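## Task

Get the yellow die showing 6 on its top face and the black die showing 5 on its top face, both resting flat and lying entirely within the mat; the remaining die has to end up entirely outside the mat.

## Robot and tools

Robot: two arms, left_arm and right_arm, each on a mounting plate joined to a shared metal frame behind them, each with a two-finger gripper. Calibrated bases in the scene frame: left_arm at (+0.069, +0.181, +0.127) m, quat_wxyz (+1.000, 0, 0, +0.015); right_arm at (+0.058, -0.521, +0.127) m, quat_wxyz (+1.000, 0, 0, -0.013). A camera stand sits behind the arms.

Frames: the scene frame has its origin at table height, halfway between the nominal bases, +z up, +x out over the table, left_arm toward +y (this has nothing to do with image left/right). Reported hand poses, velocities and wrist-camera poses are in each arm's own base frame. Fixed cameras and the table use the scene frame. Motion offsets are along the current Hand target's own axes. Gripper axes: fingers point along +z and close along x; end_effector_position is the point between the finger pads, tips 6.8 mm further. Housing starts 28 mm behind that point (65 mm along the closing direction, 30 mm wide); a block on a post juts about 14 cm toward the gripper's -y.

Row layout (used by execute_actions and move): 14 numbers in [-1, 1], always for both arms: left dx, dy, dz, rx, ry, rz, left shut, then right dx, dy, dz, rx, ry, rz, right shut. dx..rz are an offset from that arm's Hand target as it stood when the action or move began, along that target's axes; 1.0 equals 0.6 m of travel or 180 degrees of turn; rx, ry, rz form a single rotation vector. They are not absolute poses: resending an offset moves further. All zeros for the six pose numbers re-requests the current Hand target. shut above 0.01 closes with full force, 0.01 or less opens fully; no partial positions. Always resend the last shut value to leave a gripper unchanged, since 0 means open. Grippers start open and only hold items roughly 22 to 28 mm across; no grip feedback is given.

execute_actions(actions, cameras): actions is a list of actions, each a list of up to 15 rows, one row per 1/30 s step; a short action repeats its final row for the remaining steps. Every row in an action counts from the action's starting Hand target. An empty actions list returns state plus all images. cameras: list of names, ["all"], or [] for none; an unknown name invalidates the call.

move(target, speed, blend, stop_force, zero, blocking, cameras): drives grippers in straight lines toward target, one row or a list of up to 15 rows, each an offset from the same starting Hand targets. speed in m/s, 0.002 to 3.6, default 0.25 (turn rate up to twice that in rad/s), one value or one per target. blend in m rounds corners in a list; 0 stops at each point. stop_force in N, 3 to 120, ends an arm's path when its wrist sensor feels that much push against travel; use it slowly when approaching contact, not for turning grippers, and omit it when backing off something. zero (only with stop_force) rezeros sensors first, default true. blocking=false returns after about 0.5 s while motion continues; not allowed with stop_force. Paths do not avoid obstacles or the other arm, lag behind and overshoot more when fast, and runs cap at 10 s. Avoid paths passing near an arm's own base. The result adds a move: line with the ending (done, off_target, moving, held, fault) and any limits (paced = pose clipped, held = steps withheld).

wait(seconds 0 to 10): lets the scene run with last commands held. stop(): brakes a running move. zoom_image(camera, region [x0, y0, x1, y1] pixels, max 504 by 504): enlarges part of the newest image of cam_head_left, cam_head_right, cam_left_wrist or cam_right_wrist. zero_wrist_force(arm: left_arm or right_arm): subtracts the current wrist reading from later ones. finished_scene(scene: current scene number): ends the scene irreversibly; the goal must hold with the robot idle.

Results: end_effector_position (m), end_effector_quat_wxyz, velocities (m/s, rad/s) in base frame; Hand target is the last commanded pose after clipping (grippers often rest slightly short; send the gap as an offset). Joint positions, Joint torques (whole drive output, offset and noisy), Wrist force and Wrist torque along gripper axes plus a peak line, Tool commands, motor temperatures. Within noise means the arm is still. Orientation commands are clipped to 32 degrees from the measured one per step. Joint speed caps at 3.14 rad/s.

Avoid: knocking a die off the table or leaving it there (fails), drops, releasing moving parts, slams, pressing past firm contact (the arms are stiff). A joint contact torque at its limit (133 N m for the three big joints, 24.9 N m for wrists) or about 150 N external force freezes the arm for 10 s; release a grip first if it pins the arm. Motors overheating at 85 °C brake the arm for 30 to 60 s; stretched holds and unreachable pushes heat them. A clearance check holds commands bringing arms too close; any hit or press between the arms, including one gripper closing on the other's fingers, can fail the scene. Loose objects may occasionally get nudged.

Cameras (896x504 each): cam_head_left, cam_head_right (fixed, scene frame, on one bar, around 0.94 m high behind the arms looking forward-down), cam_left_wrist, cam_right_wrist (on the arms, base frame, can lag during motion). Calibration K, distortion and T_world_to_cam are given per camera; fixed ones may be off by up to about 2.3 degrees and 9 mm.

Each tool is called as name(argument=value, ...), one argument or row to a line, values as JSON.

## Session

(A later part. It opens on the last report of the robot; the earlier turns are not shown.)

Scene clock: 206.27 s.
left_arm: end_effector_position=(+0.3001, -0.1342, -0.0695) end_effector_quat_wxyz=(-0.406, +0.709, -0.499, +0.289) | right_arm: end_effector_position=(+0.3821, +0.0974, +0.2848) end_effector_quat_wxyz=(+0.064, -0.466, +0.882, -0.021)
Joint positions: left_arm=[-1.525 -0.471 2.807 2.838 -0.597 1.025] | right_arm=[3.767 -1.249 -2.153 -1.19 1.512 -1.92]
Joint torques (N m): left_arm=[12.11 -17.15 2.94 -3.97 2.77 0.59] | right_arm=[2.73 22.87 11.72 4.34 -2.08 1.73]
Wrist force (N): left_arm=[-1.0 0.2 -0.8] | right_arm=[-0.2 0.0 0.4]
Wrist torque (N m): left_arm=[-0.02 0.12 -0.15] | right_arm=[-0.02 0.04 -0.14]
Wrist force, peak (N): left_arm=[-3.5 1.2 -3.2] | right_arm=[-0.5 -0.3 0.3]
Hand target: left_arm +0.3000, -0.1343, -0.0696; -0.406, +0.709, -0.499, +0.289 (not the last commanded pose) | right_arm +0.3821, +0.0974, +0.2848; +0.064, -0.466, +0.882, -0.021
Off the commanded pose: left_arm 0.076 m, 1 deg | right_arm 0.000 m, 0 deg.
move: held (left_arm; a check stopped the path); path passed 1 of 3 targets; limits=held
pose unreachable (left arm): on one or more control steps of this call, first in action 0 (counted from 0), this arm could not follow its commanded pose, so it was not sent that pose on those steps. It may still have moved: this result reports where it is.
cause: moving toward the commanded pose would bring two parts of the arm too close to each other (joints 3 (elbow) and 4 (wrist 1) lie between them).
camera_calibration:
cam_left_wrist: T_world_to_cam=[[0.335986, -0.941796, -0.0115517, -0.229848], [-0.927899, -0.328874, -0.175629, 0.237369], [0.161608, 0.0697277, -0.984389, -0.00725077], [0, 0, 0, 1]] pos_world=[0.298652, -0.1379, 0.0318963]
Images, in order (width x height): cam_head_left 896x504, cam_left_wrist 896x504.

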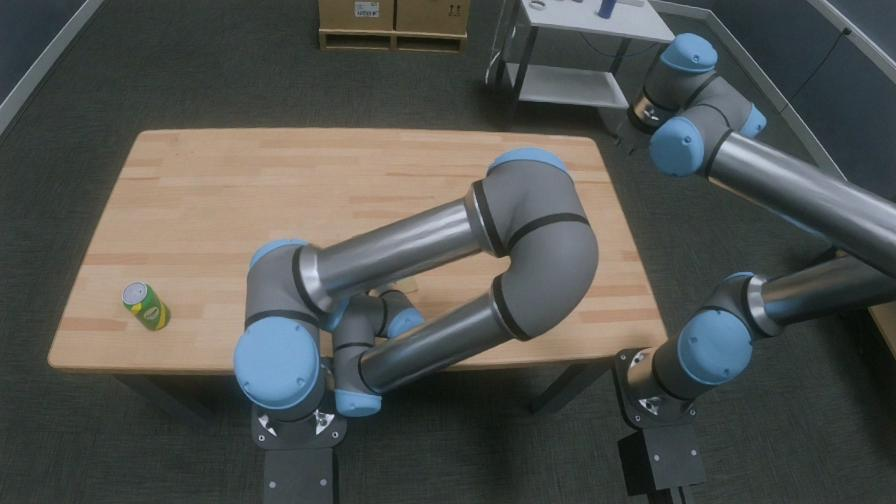

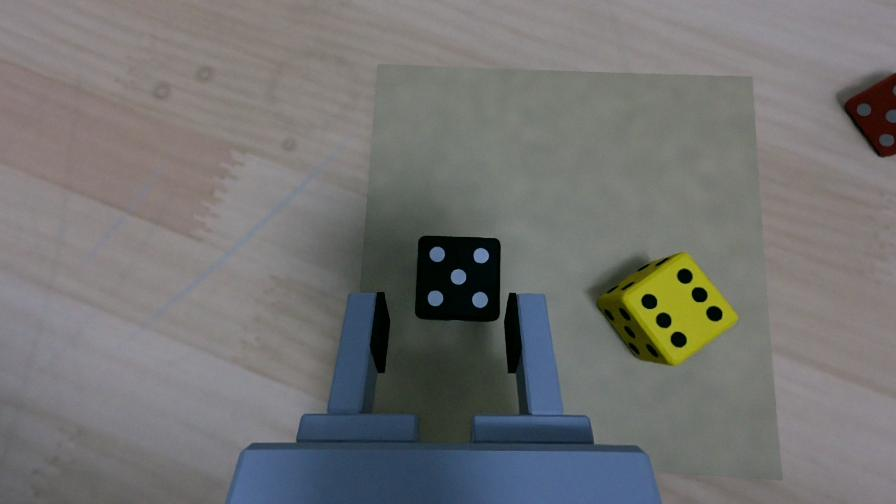

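wait(
  seconds=0.3,
  cameras=["cam_left_wrist"],
)

Scene clock: 209.40 s.
left_arm: end_effector_position=(+0.3000, -0.1343, -0.0696) end_effector_quat_wxyz=(-0.406, +0.709, -0.499, +0.289) | right_arm: end_effector_position=(+0.3821, +0.0974, +0.2848) end_effector_quat_wxyz=(+0.064, -0.466, +0.882, -0.021)
Joint positions: left_arm=[-1.525 -0.471 2.807 2.838 -0.597 1.025] | right_arm=[3.767 -1.249 -2.153 -1.19 1.512 -1.92]
Joint torques (N m): left_arm=[-13.19 -34.9 2.82 -1.01 2.54 -1.8] | right_arm=[3.43 22.46 12.21 4.38 -1.97 1.65]
Wrist force (N): left_arm=[-1.4 0.1 -0.8] | right_arm=[-0.3 -0.1 0.2]
Wrist torque (N m): left_arm=[-0.03 0.16 -0.14] | right_arm=[-0.02 0.06 -0.13]
Wrist force, peak (N): left_arm=[-1.7 0.3 -1.0] | right_arm=[-0.8 0.0 0.1]
Hand target: left_arm +0.3000, -0.1343, -0.0696; -0.406, +0.709, -0.499, +0.289 (not the last commanded pose) | right_arm +0.3821, +0.0974, +0.2848; +0.064, -0.466, +0.882, -0.021
Tool commands: left_gripper/shut=+0.0 right_gripper/shut=+0.0
Off the commanded pose: left_arm 0.076 m, 1 deg | right_arm 0.000 m, 0 deg.
wait: 0.30 s; at rest from the start
camera_calibration:
cam_left_wrist: T_world_to_cam=[[0.335952, -0.941811, -0.0113328, -0.229941], [-0.927894, -0.328874, -0.175656, 0.237336], [0.161708, 0.0695276, -0.984386, -0.00730091], [0, 0, 0, 1]] pos_world=[0.298652, -0.138, 0.0318966]
Images, in order (width x height): cam_left_wrist 896x504.

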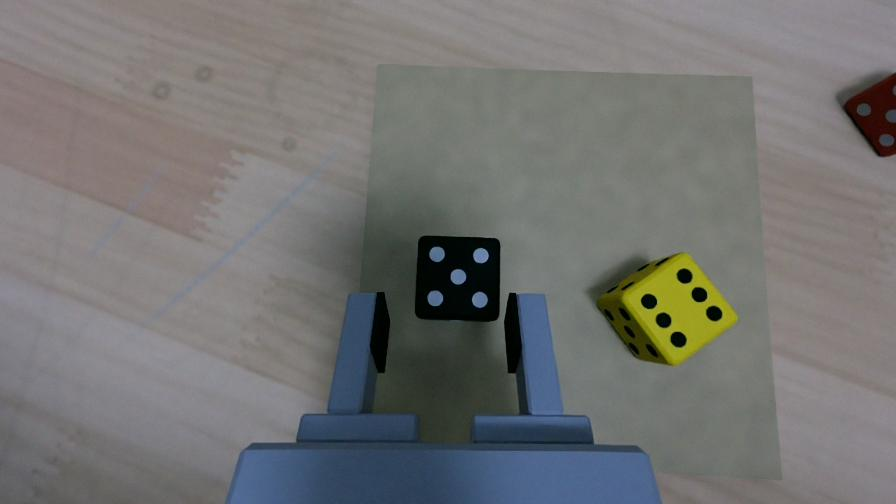

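finished_scene(
  scene=1,
)

The scene is finished: the task was done.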